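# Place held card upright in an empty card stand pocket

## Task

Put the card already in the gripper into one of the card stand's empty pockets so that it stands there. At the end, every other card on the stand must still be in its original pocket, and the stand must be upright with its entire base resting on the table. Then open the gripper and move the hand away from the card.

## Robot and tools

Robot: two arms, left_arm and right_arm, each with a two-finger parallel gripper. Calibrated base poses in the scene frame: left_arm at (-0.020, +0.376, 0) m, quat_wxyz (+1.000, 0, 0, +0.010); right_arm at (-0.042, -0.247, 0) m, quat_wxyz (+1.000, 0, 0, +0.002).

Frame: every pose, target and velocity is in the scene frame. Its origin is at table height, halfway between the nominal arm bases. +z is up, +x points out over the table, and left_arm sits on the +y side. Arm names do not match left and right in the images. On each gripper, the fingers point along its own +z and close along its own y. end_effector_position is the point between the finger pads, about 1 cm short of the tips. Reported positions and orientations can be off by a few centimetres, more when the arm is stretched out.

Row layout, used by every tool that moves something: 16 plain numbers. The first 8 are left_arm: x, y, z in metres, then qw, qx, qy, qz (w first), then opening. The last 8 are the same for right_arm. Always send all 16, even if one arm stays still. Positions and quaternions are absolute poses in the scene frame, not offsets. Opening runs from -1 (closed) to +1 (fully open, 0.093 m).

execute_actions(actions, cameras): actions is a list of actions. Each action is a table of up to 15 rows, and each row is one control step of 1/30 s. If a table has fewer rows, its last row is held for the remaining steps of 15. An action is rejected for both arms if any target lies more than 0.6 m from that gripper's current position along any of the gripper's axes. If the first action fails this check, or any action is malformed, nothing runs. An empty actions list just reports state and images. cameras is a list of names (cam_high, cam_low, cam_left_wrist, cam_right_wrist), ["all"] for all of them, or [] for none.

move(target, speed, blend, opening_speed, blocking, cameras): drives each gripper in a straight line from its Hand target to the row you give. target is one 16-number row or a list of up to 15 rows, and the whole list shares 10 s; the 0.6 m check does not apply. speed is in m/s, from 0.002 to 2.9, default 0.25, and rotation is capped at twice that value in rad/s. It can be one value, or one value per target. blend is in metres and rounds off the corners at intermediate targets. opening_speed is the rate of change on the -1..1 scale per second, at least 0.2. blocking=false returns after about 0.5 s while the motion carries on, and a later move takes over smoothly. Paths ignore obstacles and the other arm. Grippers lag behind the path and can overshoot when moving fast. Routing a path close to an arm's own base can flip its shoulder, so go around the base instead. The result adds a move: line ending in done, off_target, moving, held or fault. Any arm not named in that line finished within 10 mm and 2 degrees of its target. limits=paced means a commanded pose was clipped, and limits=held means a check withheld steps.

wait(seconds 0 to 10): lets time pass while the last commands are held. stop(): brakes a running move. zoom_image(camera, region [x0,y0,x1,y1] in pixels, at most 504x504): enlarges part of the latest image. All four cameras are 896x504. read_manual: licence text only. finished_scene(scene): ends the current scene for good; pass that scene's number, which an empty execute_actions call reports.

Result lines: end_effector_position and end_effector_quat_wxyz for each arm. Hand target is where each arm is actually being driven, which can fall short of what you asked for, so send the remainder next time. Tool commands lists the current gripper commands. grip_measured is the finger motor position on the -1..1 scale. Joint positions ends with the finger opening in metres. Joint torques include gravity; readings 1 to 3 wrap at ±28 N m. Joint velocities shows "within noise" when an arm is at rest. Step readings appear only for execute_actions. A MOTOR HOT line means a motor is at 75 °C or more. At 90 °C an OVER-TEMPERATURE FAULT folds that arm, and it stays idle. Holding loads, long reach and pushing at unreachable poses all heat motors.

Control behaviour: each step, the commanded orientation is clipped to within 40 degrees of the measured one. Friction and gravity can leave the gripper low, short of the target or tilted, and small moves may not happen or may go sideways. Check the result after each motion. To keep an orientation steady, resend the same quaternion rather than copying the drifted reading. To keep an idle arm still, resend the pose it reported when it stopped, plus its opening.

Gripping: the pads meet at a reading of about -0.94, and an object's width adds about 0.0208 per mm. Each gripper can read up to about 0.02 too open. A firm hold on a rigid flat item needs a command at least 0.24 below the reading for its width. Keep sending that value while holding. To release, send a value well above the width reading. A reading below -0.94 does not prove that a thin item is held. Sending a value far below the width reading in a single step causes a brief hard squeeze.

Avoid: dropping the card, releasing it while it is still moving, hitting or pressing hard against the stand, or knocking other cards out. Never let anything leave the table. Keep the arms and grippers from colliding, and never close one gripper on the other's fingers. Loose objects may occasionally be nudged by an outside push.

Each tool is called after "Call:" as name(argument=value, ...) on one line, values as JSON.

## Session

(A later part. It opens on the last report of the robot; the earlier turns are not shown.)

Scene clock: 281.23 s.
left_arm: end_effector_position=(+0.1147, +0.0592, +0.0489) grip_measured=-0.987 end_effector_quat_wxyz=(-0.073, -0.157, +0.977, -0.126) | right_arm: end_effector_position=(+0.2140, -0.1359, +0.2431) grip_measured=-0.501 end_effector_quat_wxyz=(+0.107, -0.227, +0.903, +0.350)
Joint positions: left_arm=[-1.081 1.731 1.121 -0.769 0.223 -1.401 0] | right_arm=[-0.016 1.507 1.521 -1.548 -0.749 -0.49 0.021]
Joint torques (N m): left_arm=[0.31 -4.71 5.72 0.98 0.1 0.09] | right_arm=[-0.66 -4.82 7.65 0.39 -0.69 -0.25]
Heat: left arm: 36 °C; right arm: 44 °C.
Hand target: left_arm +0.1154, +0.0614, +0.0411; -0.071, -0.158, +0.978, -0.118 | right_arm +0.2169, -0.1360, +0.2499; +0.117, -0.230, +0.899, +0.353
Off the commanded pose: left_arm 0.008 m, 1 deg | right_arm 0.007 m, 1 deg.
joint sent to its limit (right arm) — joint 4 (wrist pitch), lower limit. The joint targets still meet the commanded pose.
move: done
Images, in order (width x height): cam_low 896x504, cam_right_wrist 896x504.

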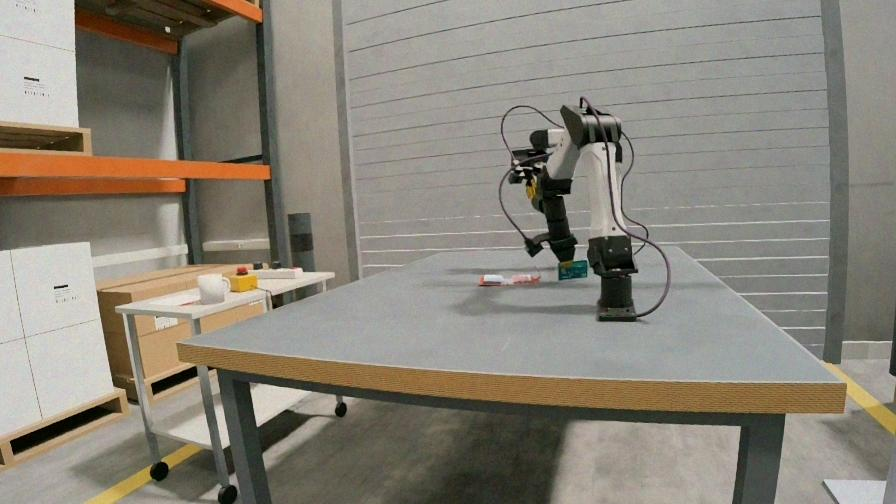

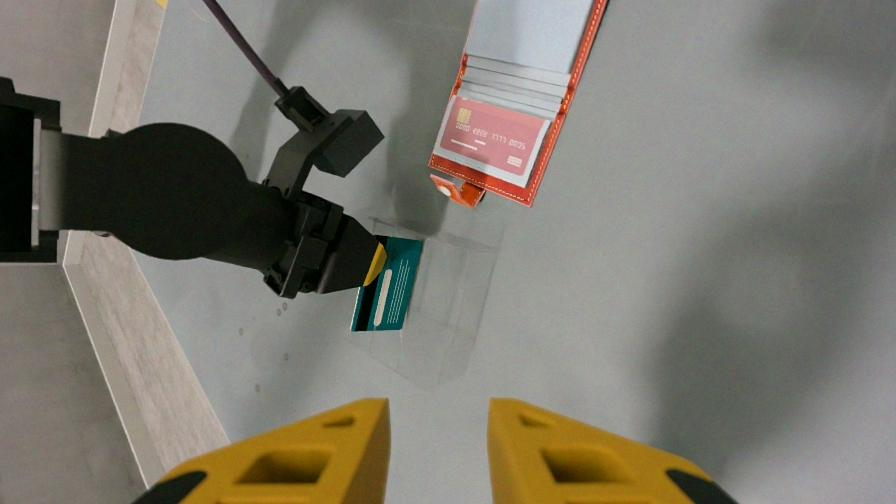

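Call:
move(target=[[0.1155,0.0612,0.036,-0.0705,-0.1586,0.9779,-0.1179,-1, 0.217,-0.136,0.25,0.115,-0.231,0.899,0.353,-0.5]], cameras=["cam_right_wrist","cam_left_wrist"], speed=0.03)

Call:
zoom_image(camera="cam_right_wrist", region=[300, 180, 540, 410])

Scene clock: 286.47 s.
left_arm: end_effector_position=(+0.1151, +0.0585, +0.0479) grip_measured=-0.987 end_effector_quat_wxyz=(-0.072, -0.156, +0.977, -0.129) | right_arm: end_effector_position=(+0.2140, -0.1359, +0.2431) grip_measured=-0.501 end_effector_quat_wxyz=(+0.107, -0.227, +0.903, +0.350)
Joint positions: left_arm=[-1.081 1.731 1.115 -0.758 0.223 -1.401 0] | right_arm=[-0.016 1.507 1.521 -1.548 -0.749 -0.49 0.021]
Joint torques (N m): left_arm=[0.32 -4.18 5.09 1.09 0.1 0.09] | right_arm=[-0.66 -4.82 7.65 0.39 -0.69 -0.25]
Heat: left arm: 36 °C; right arm: 44 °C.
Hand target: left_arm +0.1154, +0.0615, +0.0364; -0.070, -0.158, +0.978, -0.118 | right_arm +0.2169, -0.1360, +0.2499; +0.117, -0.230, +0.899, +0.353
Off the commanded pose: left_arm 0.012 m, 1 deg | right_arm 0.007 m, 1 deg.
joint sent to its limit (right arm) — joint 4 (wrist pitch), lower limit. The joint targets still meet the commanded pose.
move: off_target (left_arm)
Images, in order (width x height): cam_left_wrist 896x504, cam_right_wrist 896x504.

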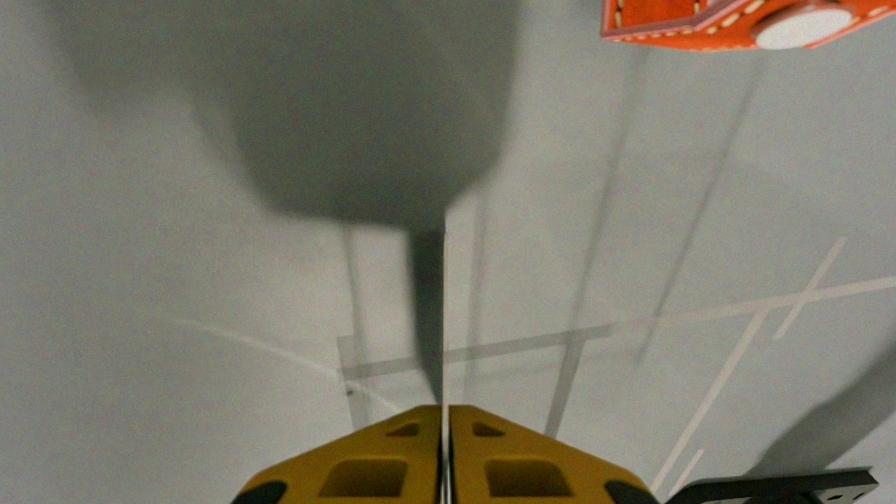

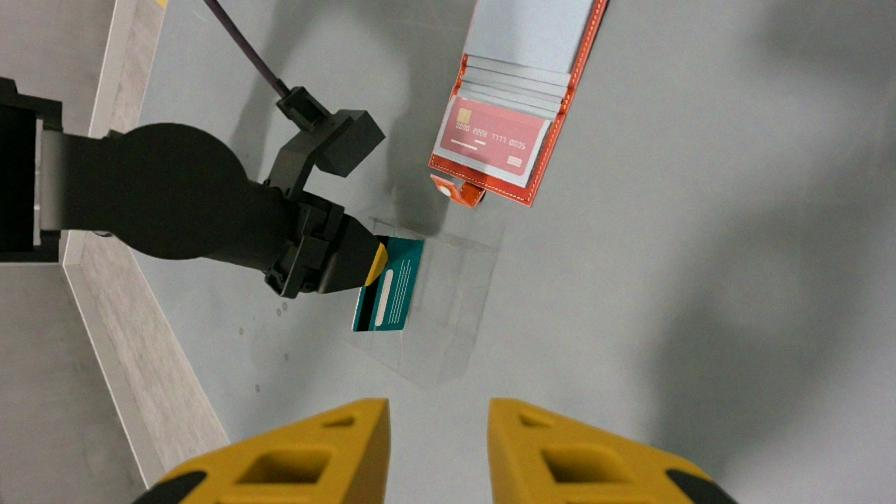

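Scaled by 2.100 from the camera's 896x504 image, which has a finer 1280x720 frame.

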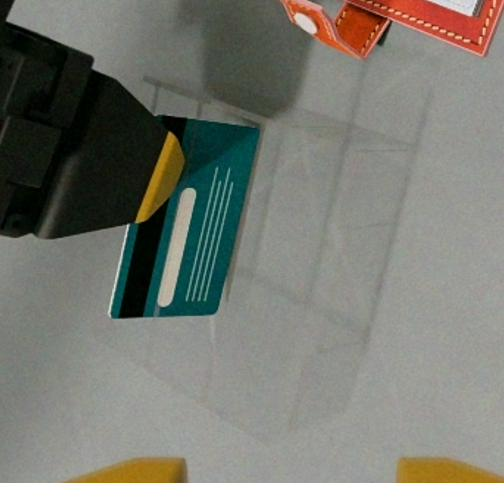

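Call:
move(target=[[0.1153,0.0600,0.042,-0.0705,-0.1586,0.9779,-0.1179,-1, 0.217,-0.136,0.25,0.115,-0.231,0.899,0.353,-0.5],[0.1153,0.0600,0.042,-0.0705,-0.1586,0.9779,-0.1179,-0.6, 0.217,-0.136,0.25,0.115,-0.231,0.899,0.353,-0.5]], cameras=["all"], speed=0.03, opening_speed=0.2)

Call:
zoom_image(camera="cam_right_wrist", region=[300, 180, 540, 410])

Scene clock: 294.03 s.
left_arm: end_effector_position=(+0.1143, +0.0585, +0.0489) grip_measured=-0.613 end_effector_quat_wxyz=(-0.074, -0.156, +0.976, -0.128) | right_arm: end_effector_position=(+0.2140, -0.1359, +0.2431) grip_measured=-0.501 end_effector_quat_wxyz=(+0.107, -0.227, +0.903, +0.350)
Joint positions: left_arm=[-1.081 1.731 1.119 -0.765 0.227 -1.401 0.016] | right_arm=[-0.016 1.507 1.521 -1.548 -0.749 -0.49 0.021]
Joint torques (N m): left_arm=[0.09 -4.56 6.42 0.92 0.08 0.06] | right_arm=[-0.68 -4.82 7.65 0.39 -0.69 -0.25]
Heat: left arm: 36 °C; right arm: 43 °C.
Hand target: left_arm +0.1152, +0.0602, +0.0421; -0.070, -0.158, +0.978, -0.118 | right_arm +0.2169, -0.1360, +0.2499; +0.117, -0.230, +0.899, +0.353
Off the commanded pose: left_arm 0.007 m, 1 deg | right_arm 0.007 m, 1 deg.
joint sent to its limit (right arm) — joint 4 (wrist pitch), lower limit. The joint targets still meet the commanded pose.
move: done

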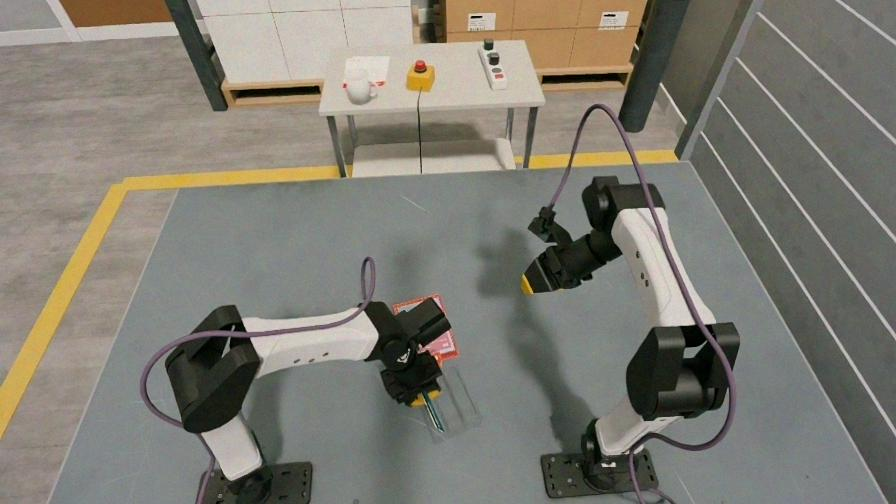

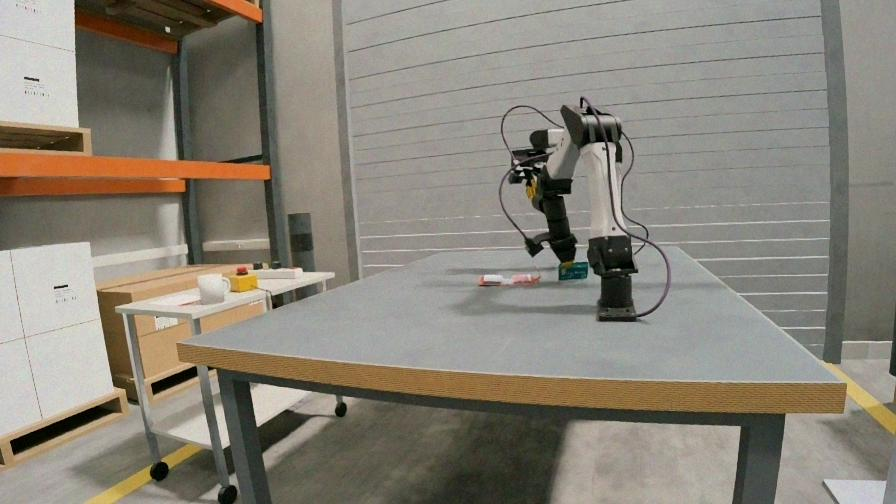

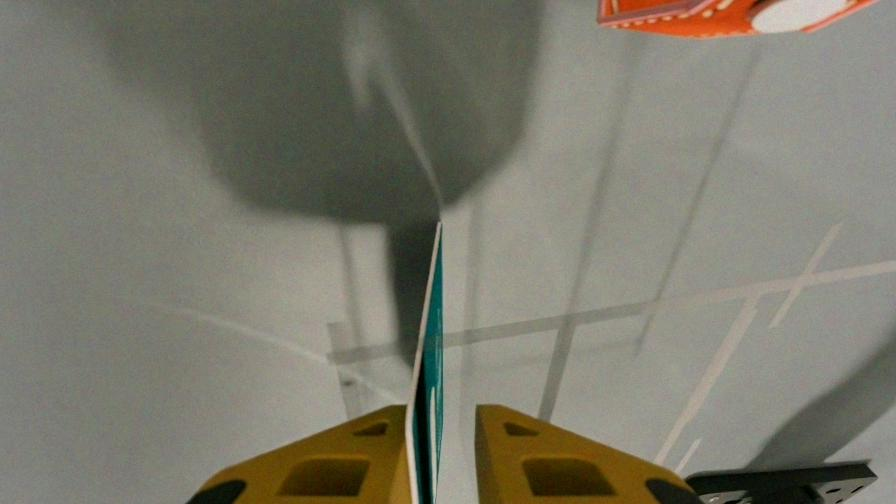

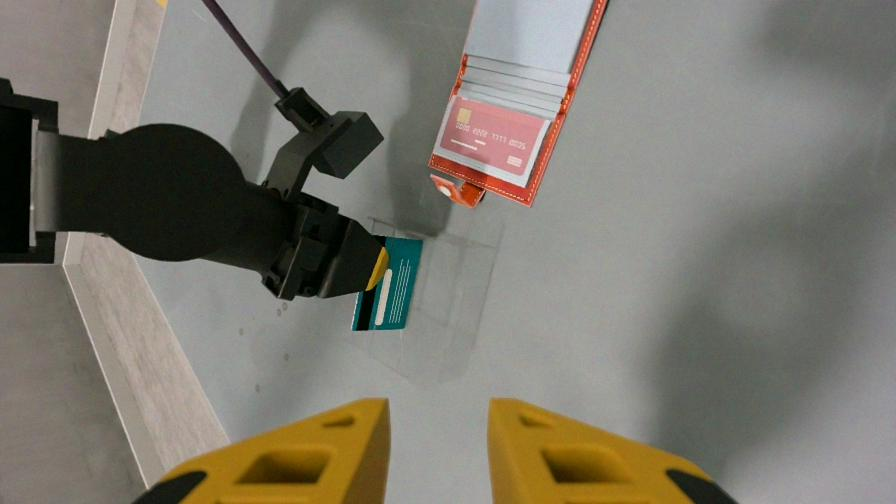

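Scaled by 2.100 from the camera's 896x504 image, which has a finer 1280x720 frame.

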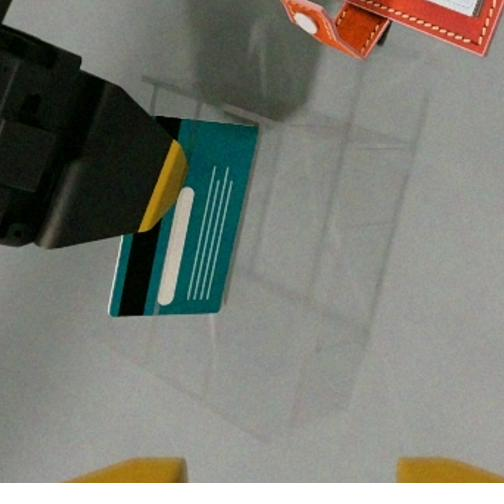

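Call:
move(target=[[0.115,0.0605,0.053,-0.0705,-0.1586,0.9779,-0.1179,-0.6, 0.217,-0.136,0.25,0.115,-0.231,0.899,0.353,-0.5],[0.1125,0.067,0.057,-0.0705,-0.1586,0.9779,-0.1179,-0.6, 0.217,-0.136,0.25,0.115,-0.231,0.899,0.353,-0.5],[0.1125,0.067,0.13,-0.0705,-0.1586,0.9779,-0.1179,-0.6, 0.217,-0.136,0.25,0.115,-0.231,0.899,0.353,-0.5]], cameras=["all"], speed=0.04)

Call:
zoom_image(camera="cam_right_wrist", region=[300, 180, 540, 410])

Call:
zoom_image(camera="cam_left_wrist", region=[300, 50, 700, 450])

Scene clock: 303.97 s.
left_arm: end_effector_position=(+0.1098, +0.0670, +0.1176) grip_measured=-0.602 end_effector_quat_wxyz=(-0.081, -0.159, +0.978, -0.107) | right_arm: end_effector_position=(+0.2140, -0.1359, +0.2431) grip_measured=-0.501 end_effector_quat_wxyz=(+0.107, -0.227, +0.903, +0.350)
Joint positions: left_arm=[-1.081 1.674 1.342 -1.091 0.226 -1.401 0.016] | right_arm=[-0.016 1.507 1.521 -1.548 -0.749 -0.49 0.021]
Joint torques (N m): left_arm=[0.36 -7.62 8.62 0.68 0.07 0.09] | right_arm=[-0.68 -4.82 7.64 0.39 -0.69 -0.25]
Heat: left arm: 36 °C; right arm: 43 °C.
Hand target: left_arm +0.1124, +0.0670, +0.1298; -0.071, -0.159, +0.978, -0.118 | right_arm +0.2169, -0.1360, +0.2499; +0.117, -0.230, +0.899, +0.353
Off the commanded pose: left_arm 0.013 m, 2 deg | right_arm 0.007 m, 1 deg.
joint sent to its limit (right arm) — joint 4 (wrist pitch), lower limit. The joint targets still meet the commanded pose.
move: off_target (left_arm)

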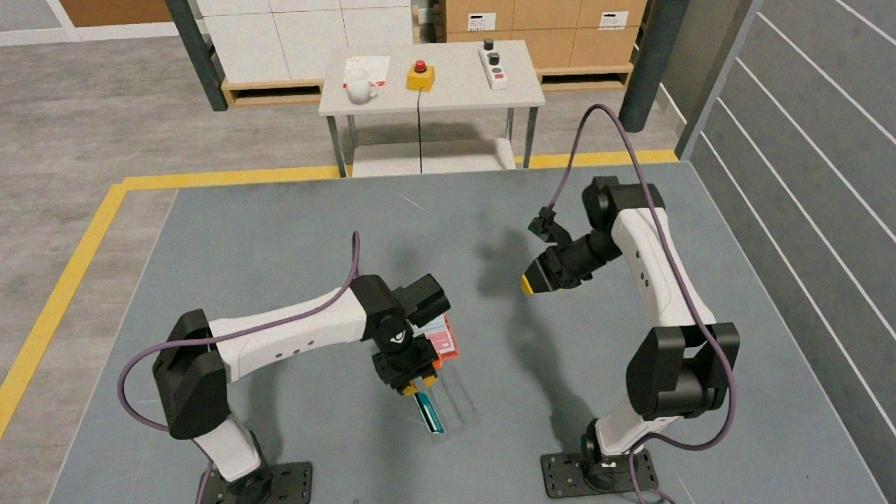

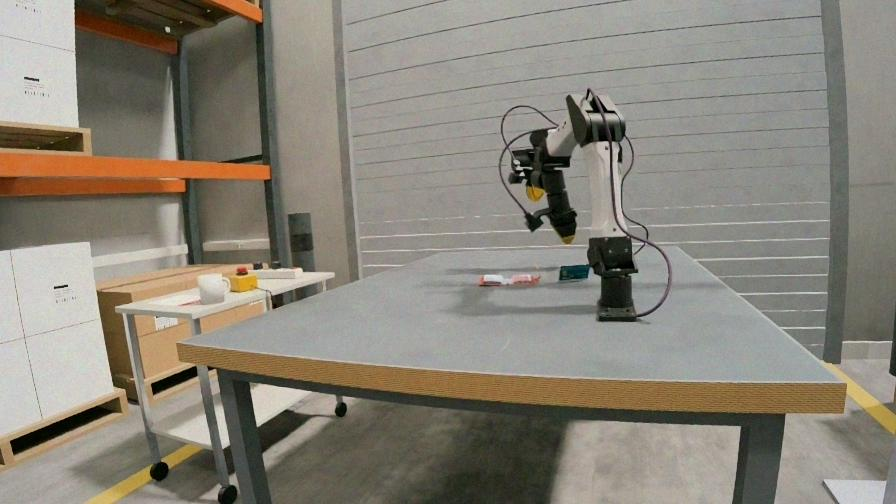

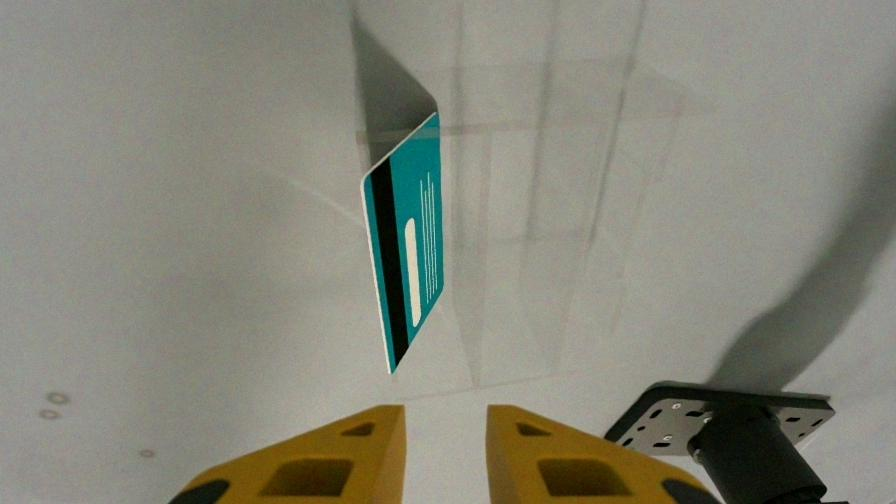

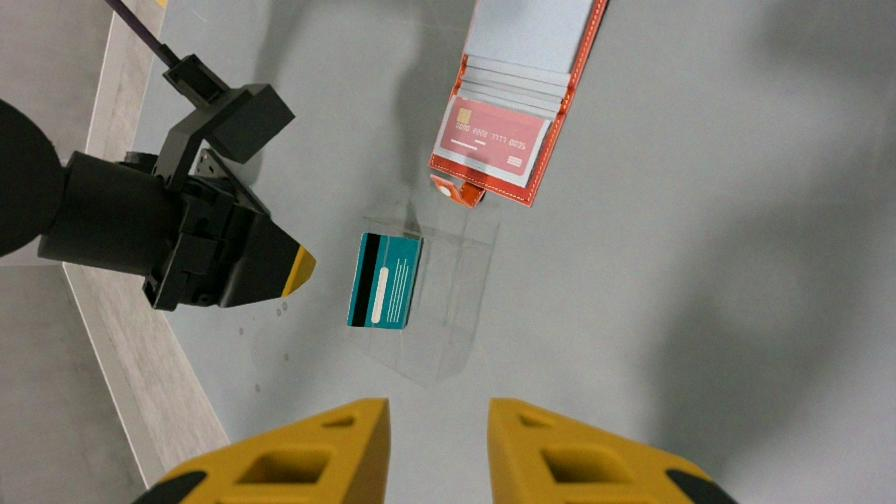

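Scaled by 2.100 from the camera's 896x504 image, which has a finer 1280x720 frame.

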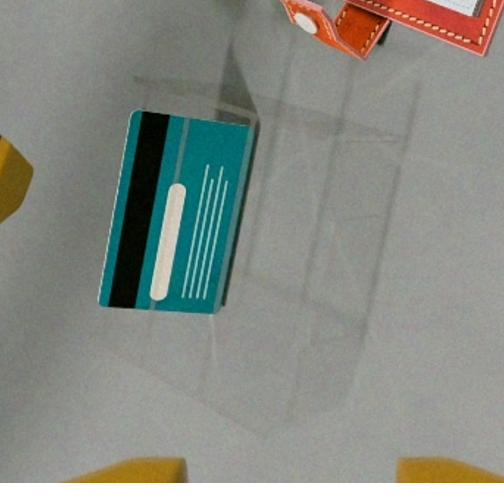

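Scaled by 1.260 from the camera's 896x504 image, which has a finer 1280x720 frame.

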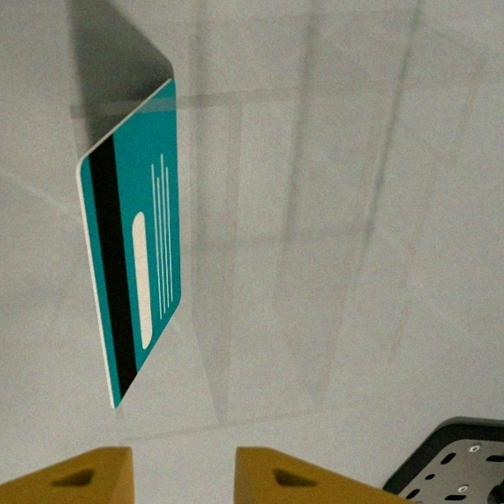

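Call:
move(target=[[0.112,0.067,0.18,-0.0705,-0.1586,0.9779,-0.1179,-0.6, 0.217,-0.136,0.25,0.115,-0.231,0.899,0.353,-0.5],[0.20,0.22,0.27,-0.0705,-0.1586,0.9779,-0.1179,-0.6, 0.217,-0.136,0.25,0.115,-0.231,0.899,0.353,-0.5]], cameras=["all"], speed=[0.1,0.2])

Call:
zoom_image(camera="cam_right_wrist", region=[300, 180, 540, 410])

Call:
zoom_image(camera="cam_low", region=[530, 240, 630, 300])

Scene clock: 312.70 s.
left_arm: end_effector_position=(+0.2034, +0.2190, +0.2629) grip_measured=-0.602 end_effector_quat_wxyz=(+0.020, -0.180, +0.966, -0.184) | right_arm: end_effector_position=(+0.2140, -0.1359, +0.2431) grip_measured=-0.501 end_effector_quat_wxyz=(+0.107, -0.227, +0.903, +0.350)
Joint positions: left_arm=[-0.468 1.44 1.678 -1.552 0.272 -0.851 0.016] | right_arm=[-0.016 1.507 1.521 -1.548 -0.749 -0.49 0.021]
Joint torques (N m): left_arm=[0.57 -4.26 7.69 0.9 0.36 0.23] | right_arm=[-0.68 -4.81 7.65 0.39 -0.7 -0.25]
Heat: left arm: 37 °C; right arm: 43 °C.
Hand target: left_arm +0.2000, +0.2198, +0.2693; +0.023, -0.173, +0.966, -0.190 | right_arm +0.2169, -0.1360, +0.2499; +0.117, -0.230, +0.899, +0.353
Off the commanded pose: left_arm 0.008 m, 13 deg | right_arm 0.007 m, 1 deg.
joint sent to its limit (left arm) — joint 4 (wrist pitch), lower limit. The joint targets are off in orientation, not in position.
joint sent to its limit (right arm) — joint 4 (wrist pitch), lower limit. The joint targets still meet the commanded pose.
move: off_target (left_arm)

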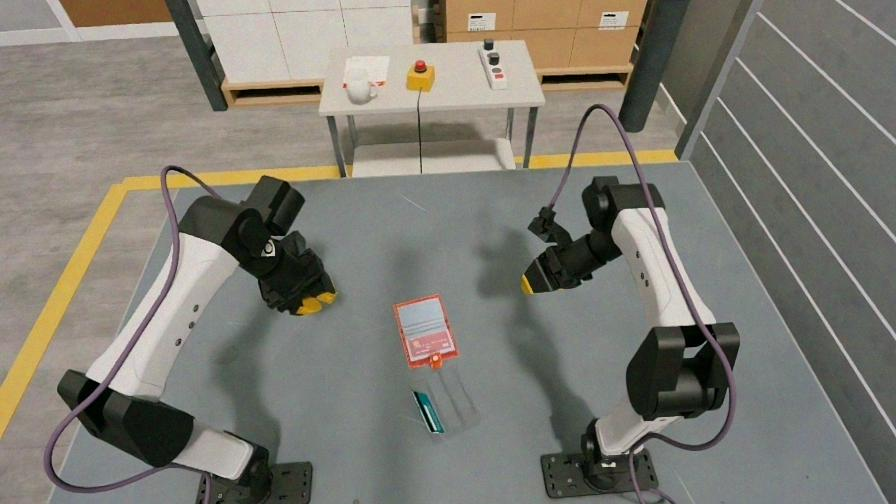

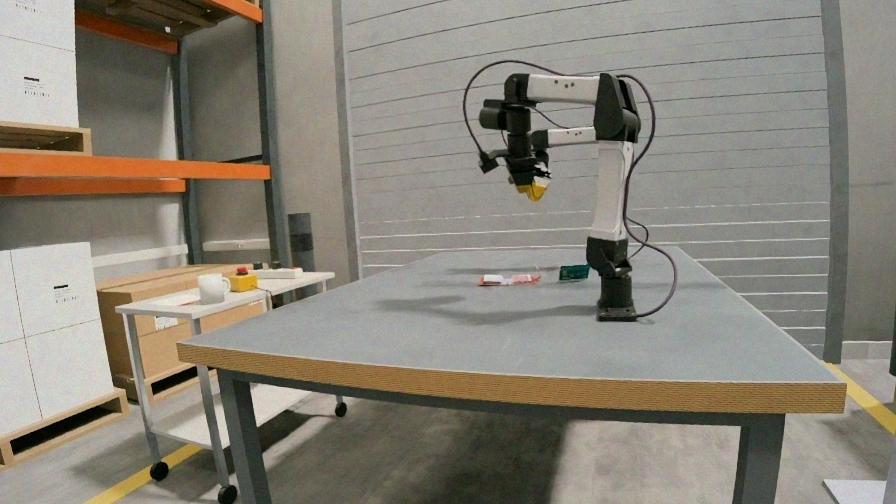

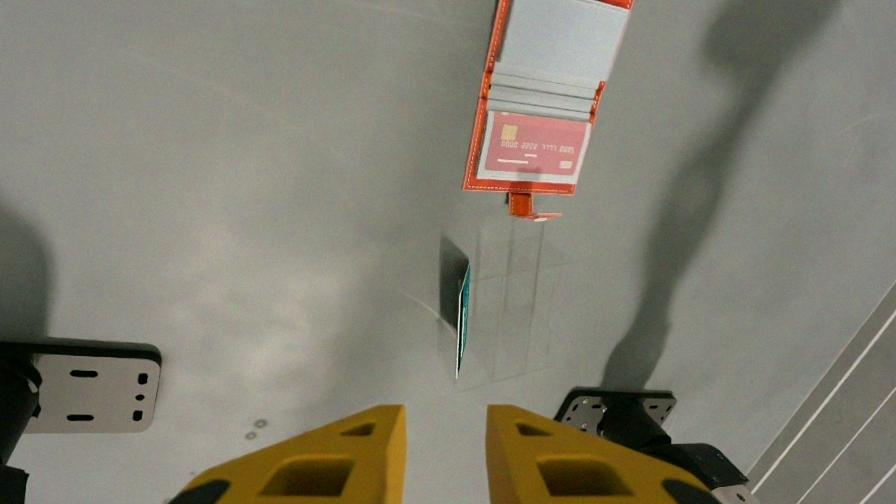

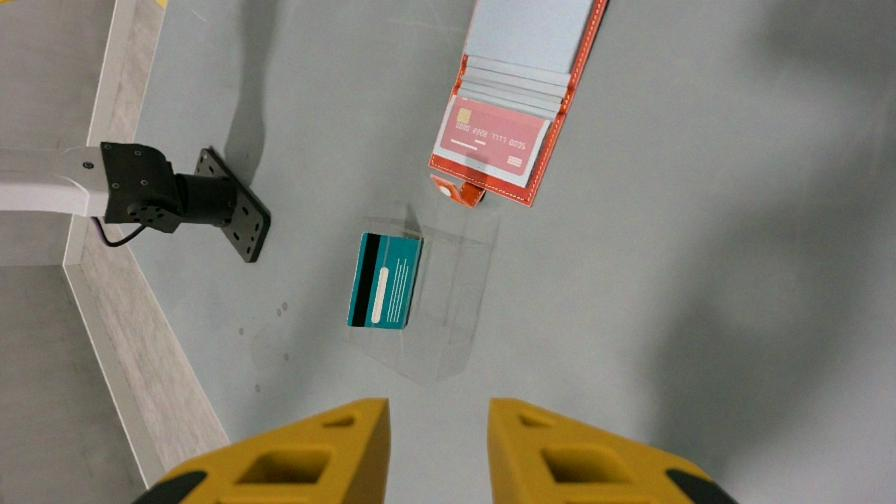

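Scaled by 2.100 from the camera's 896x504 image, which has a finer 1280x720 frame.

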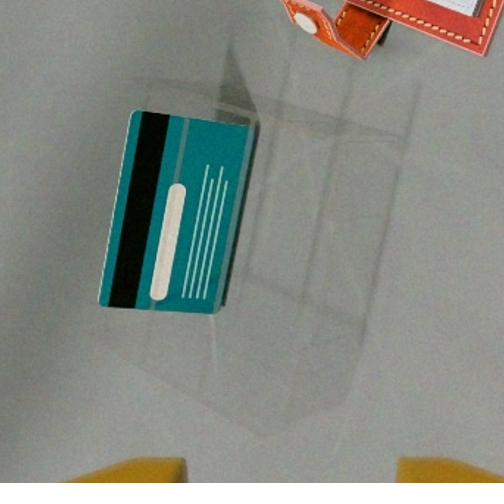

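Scaled by 5.040 from the camera's 896x504 image, which has a finer 1280x720 frame.

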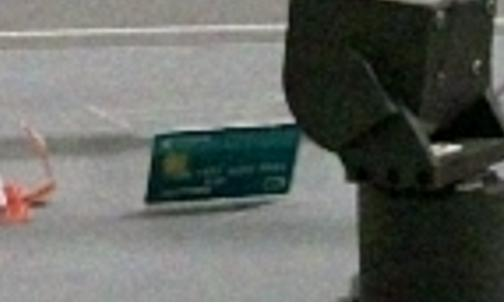

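Call:
finished_scene(scene=2)

The scene is finished: the task was done.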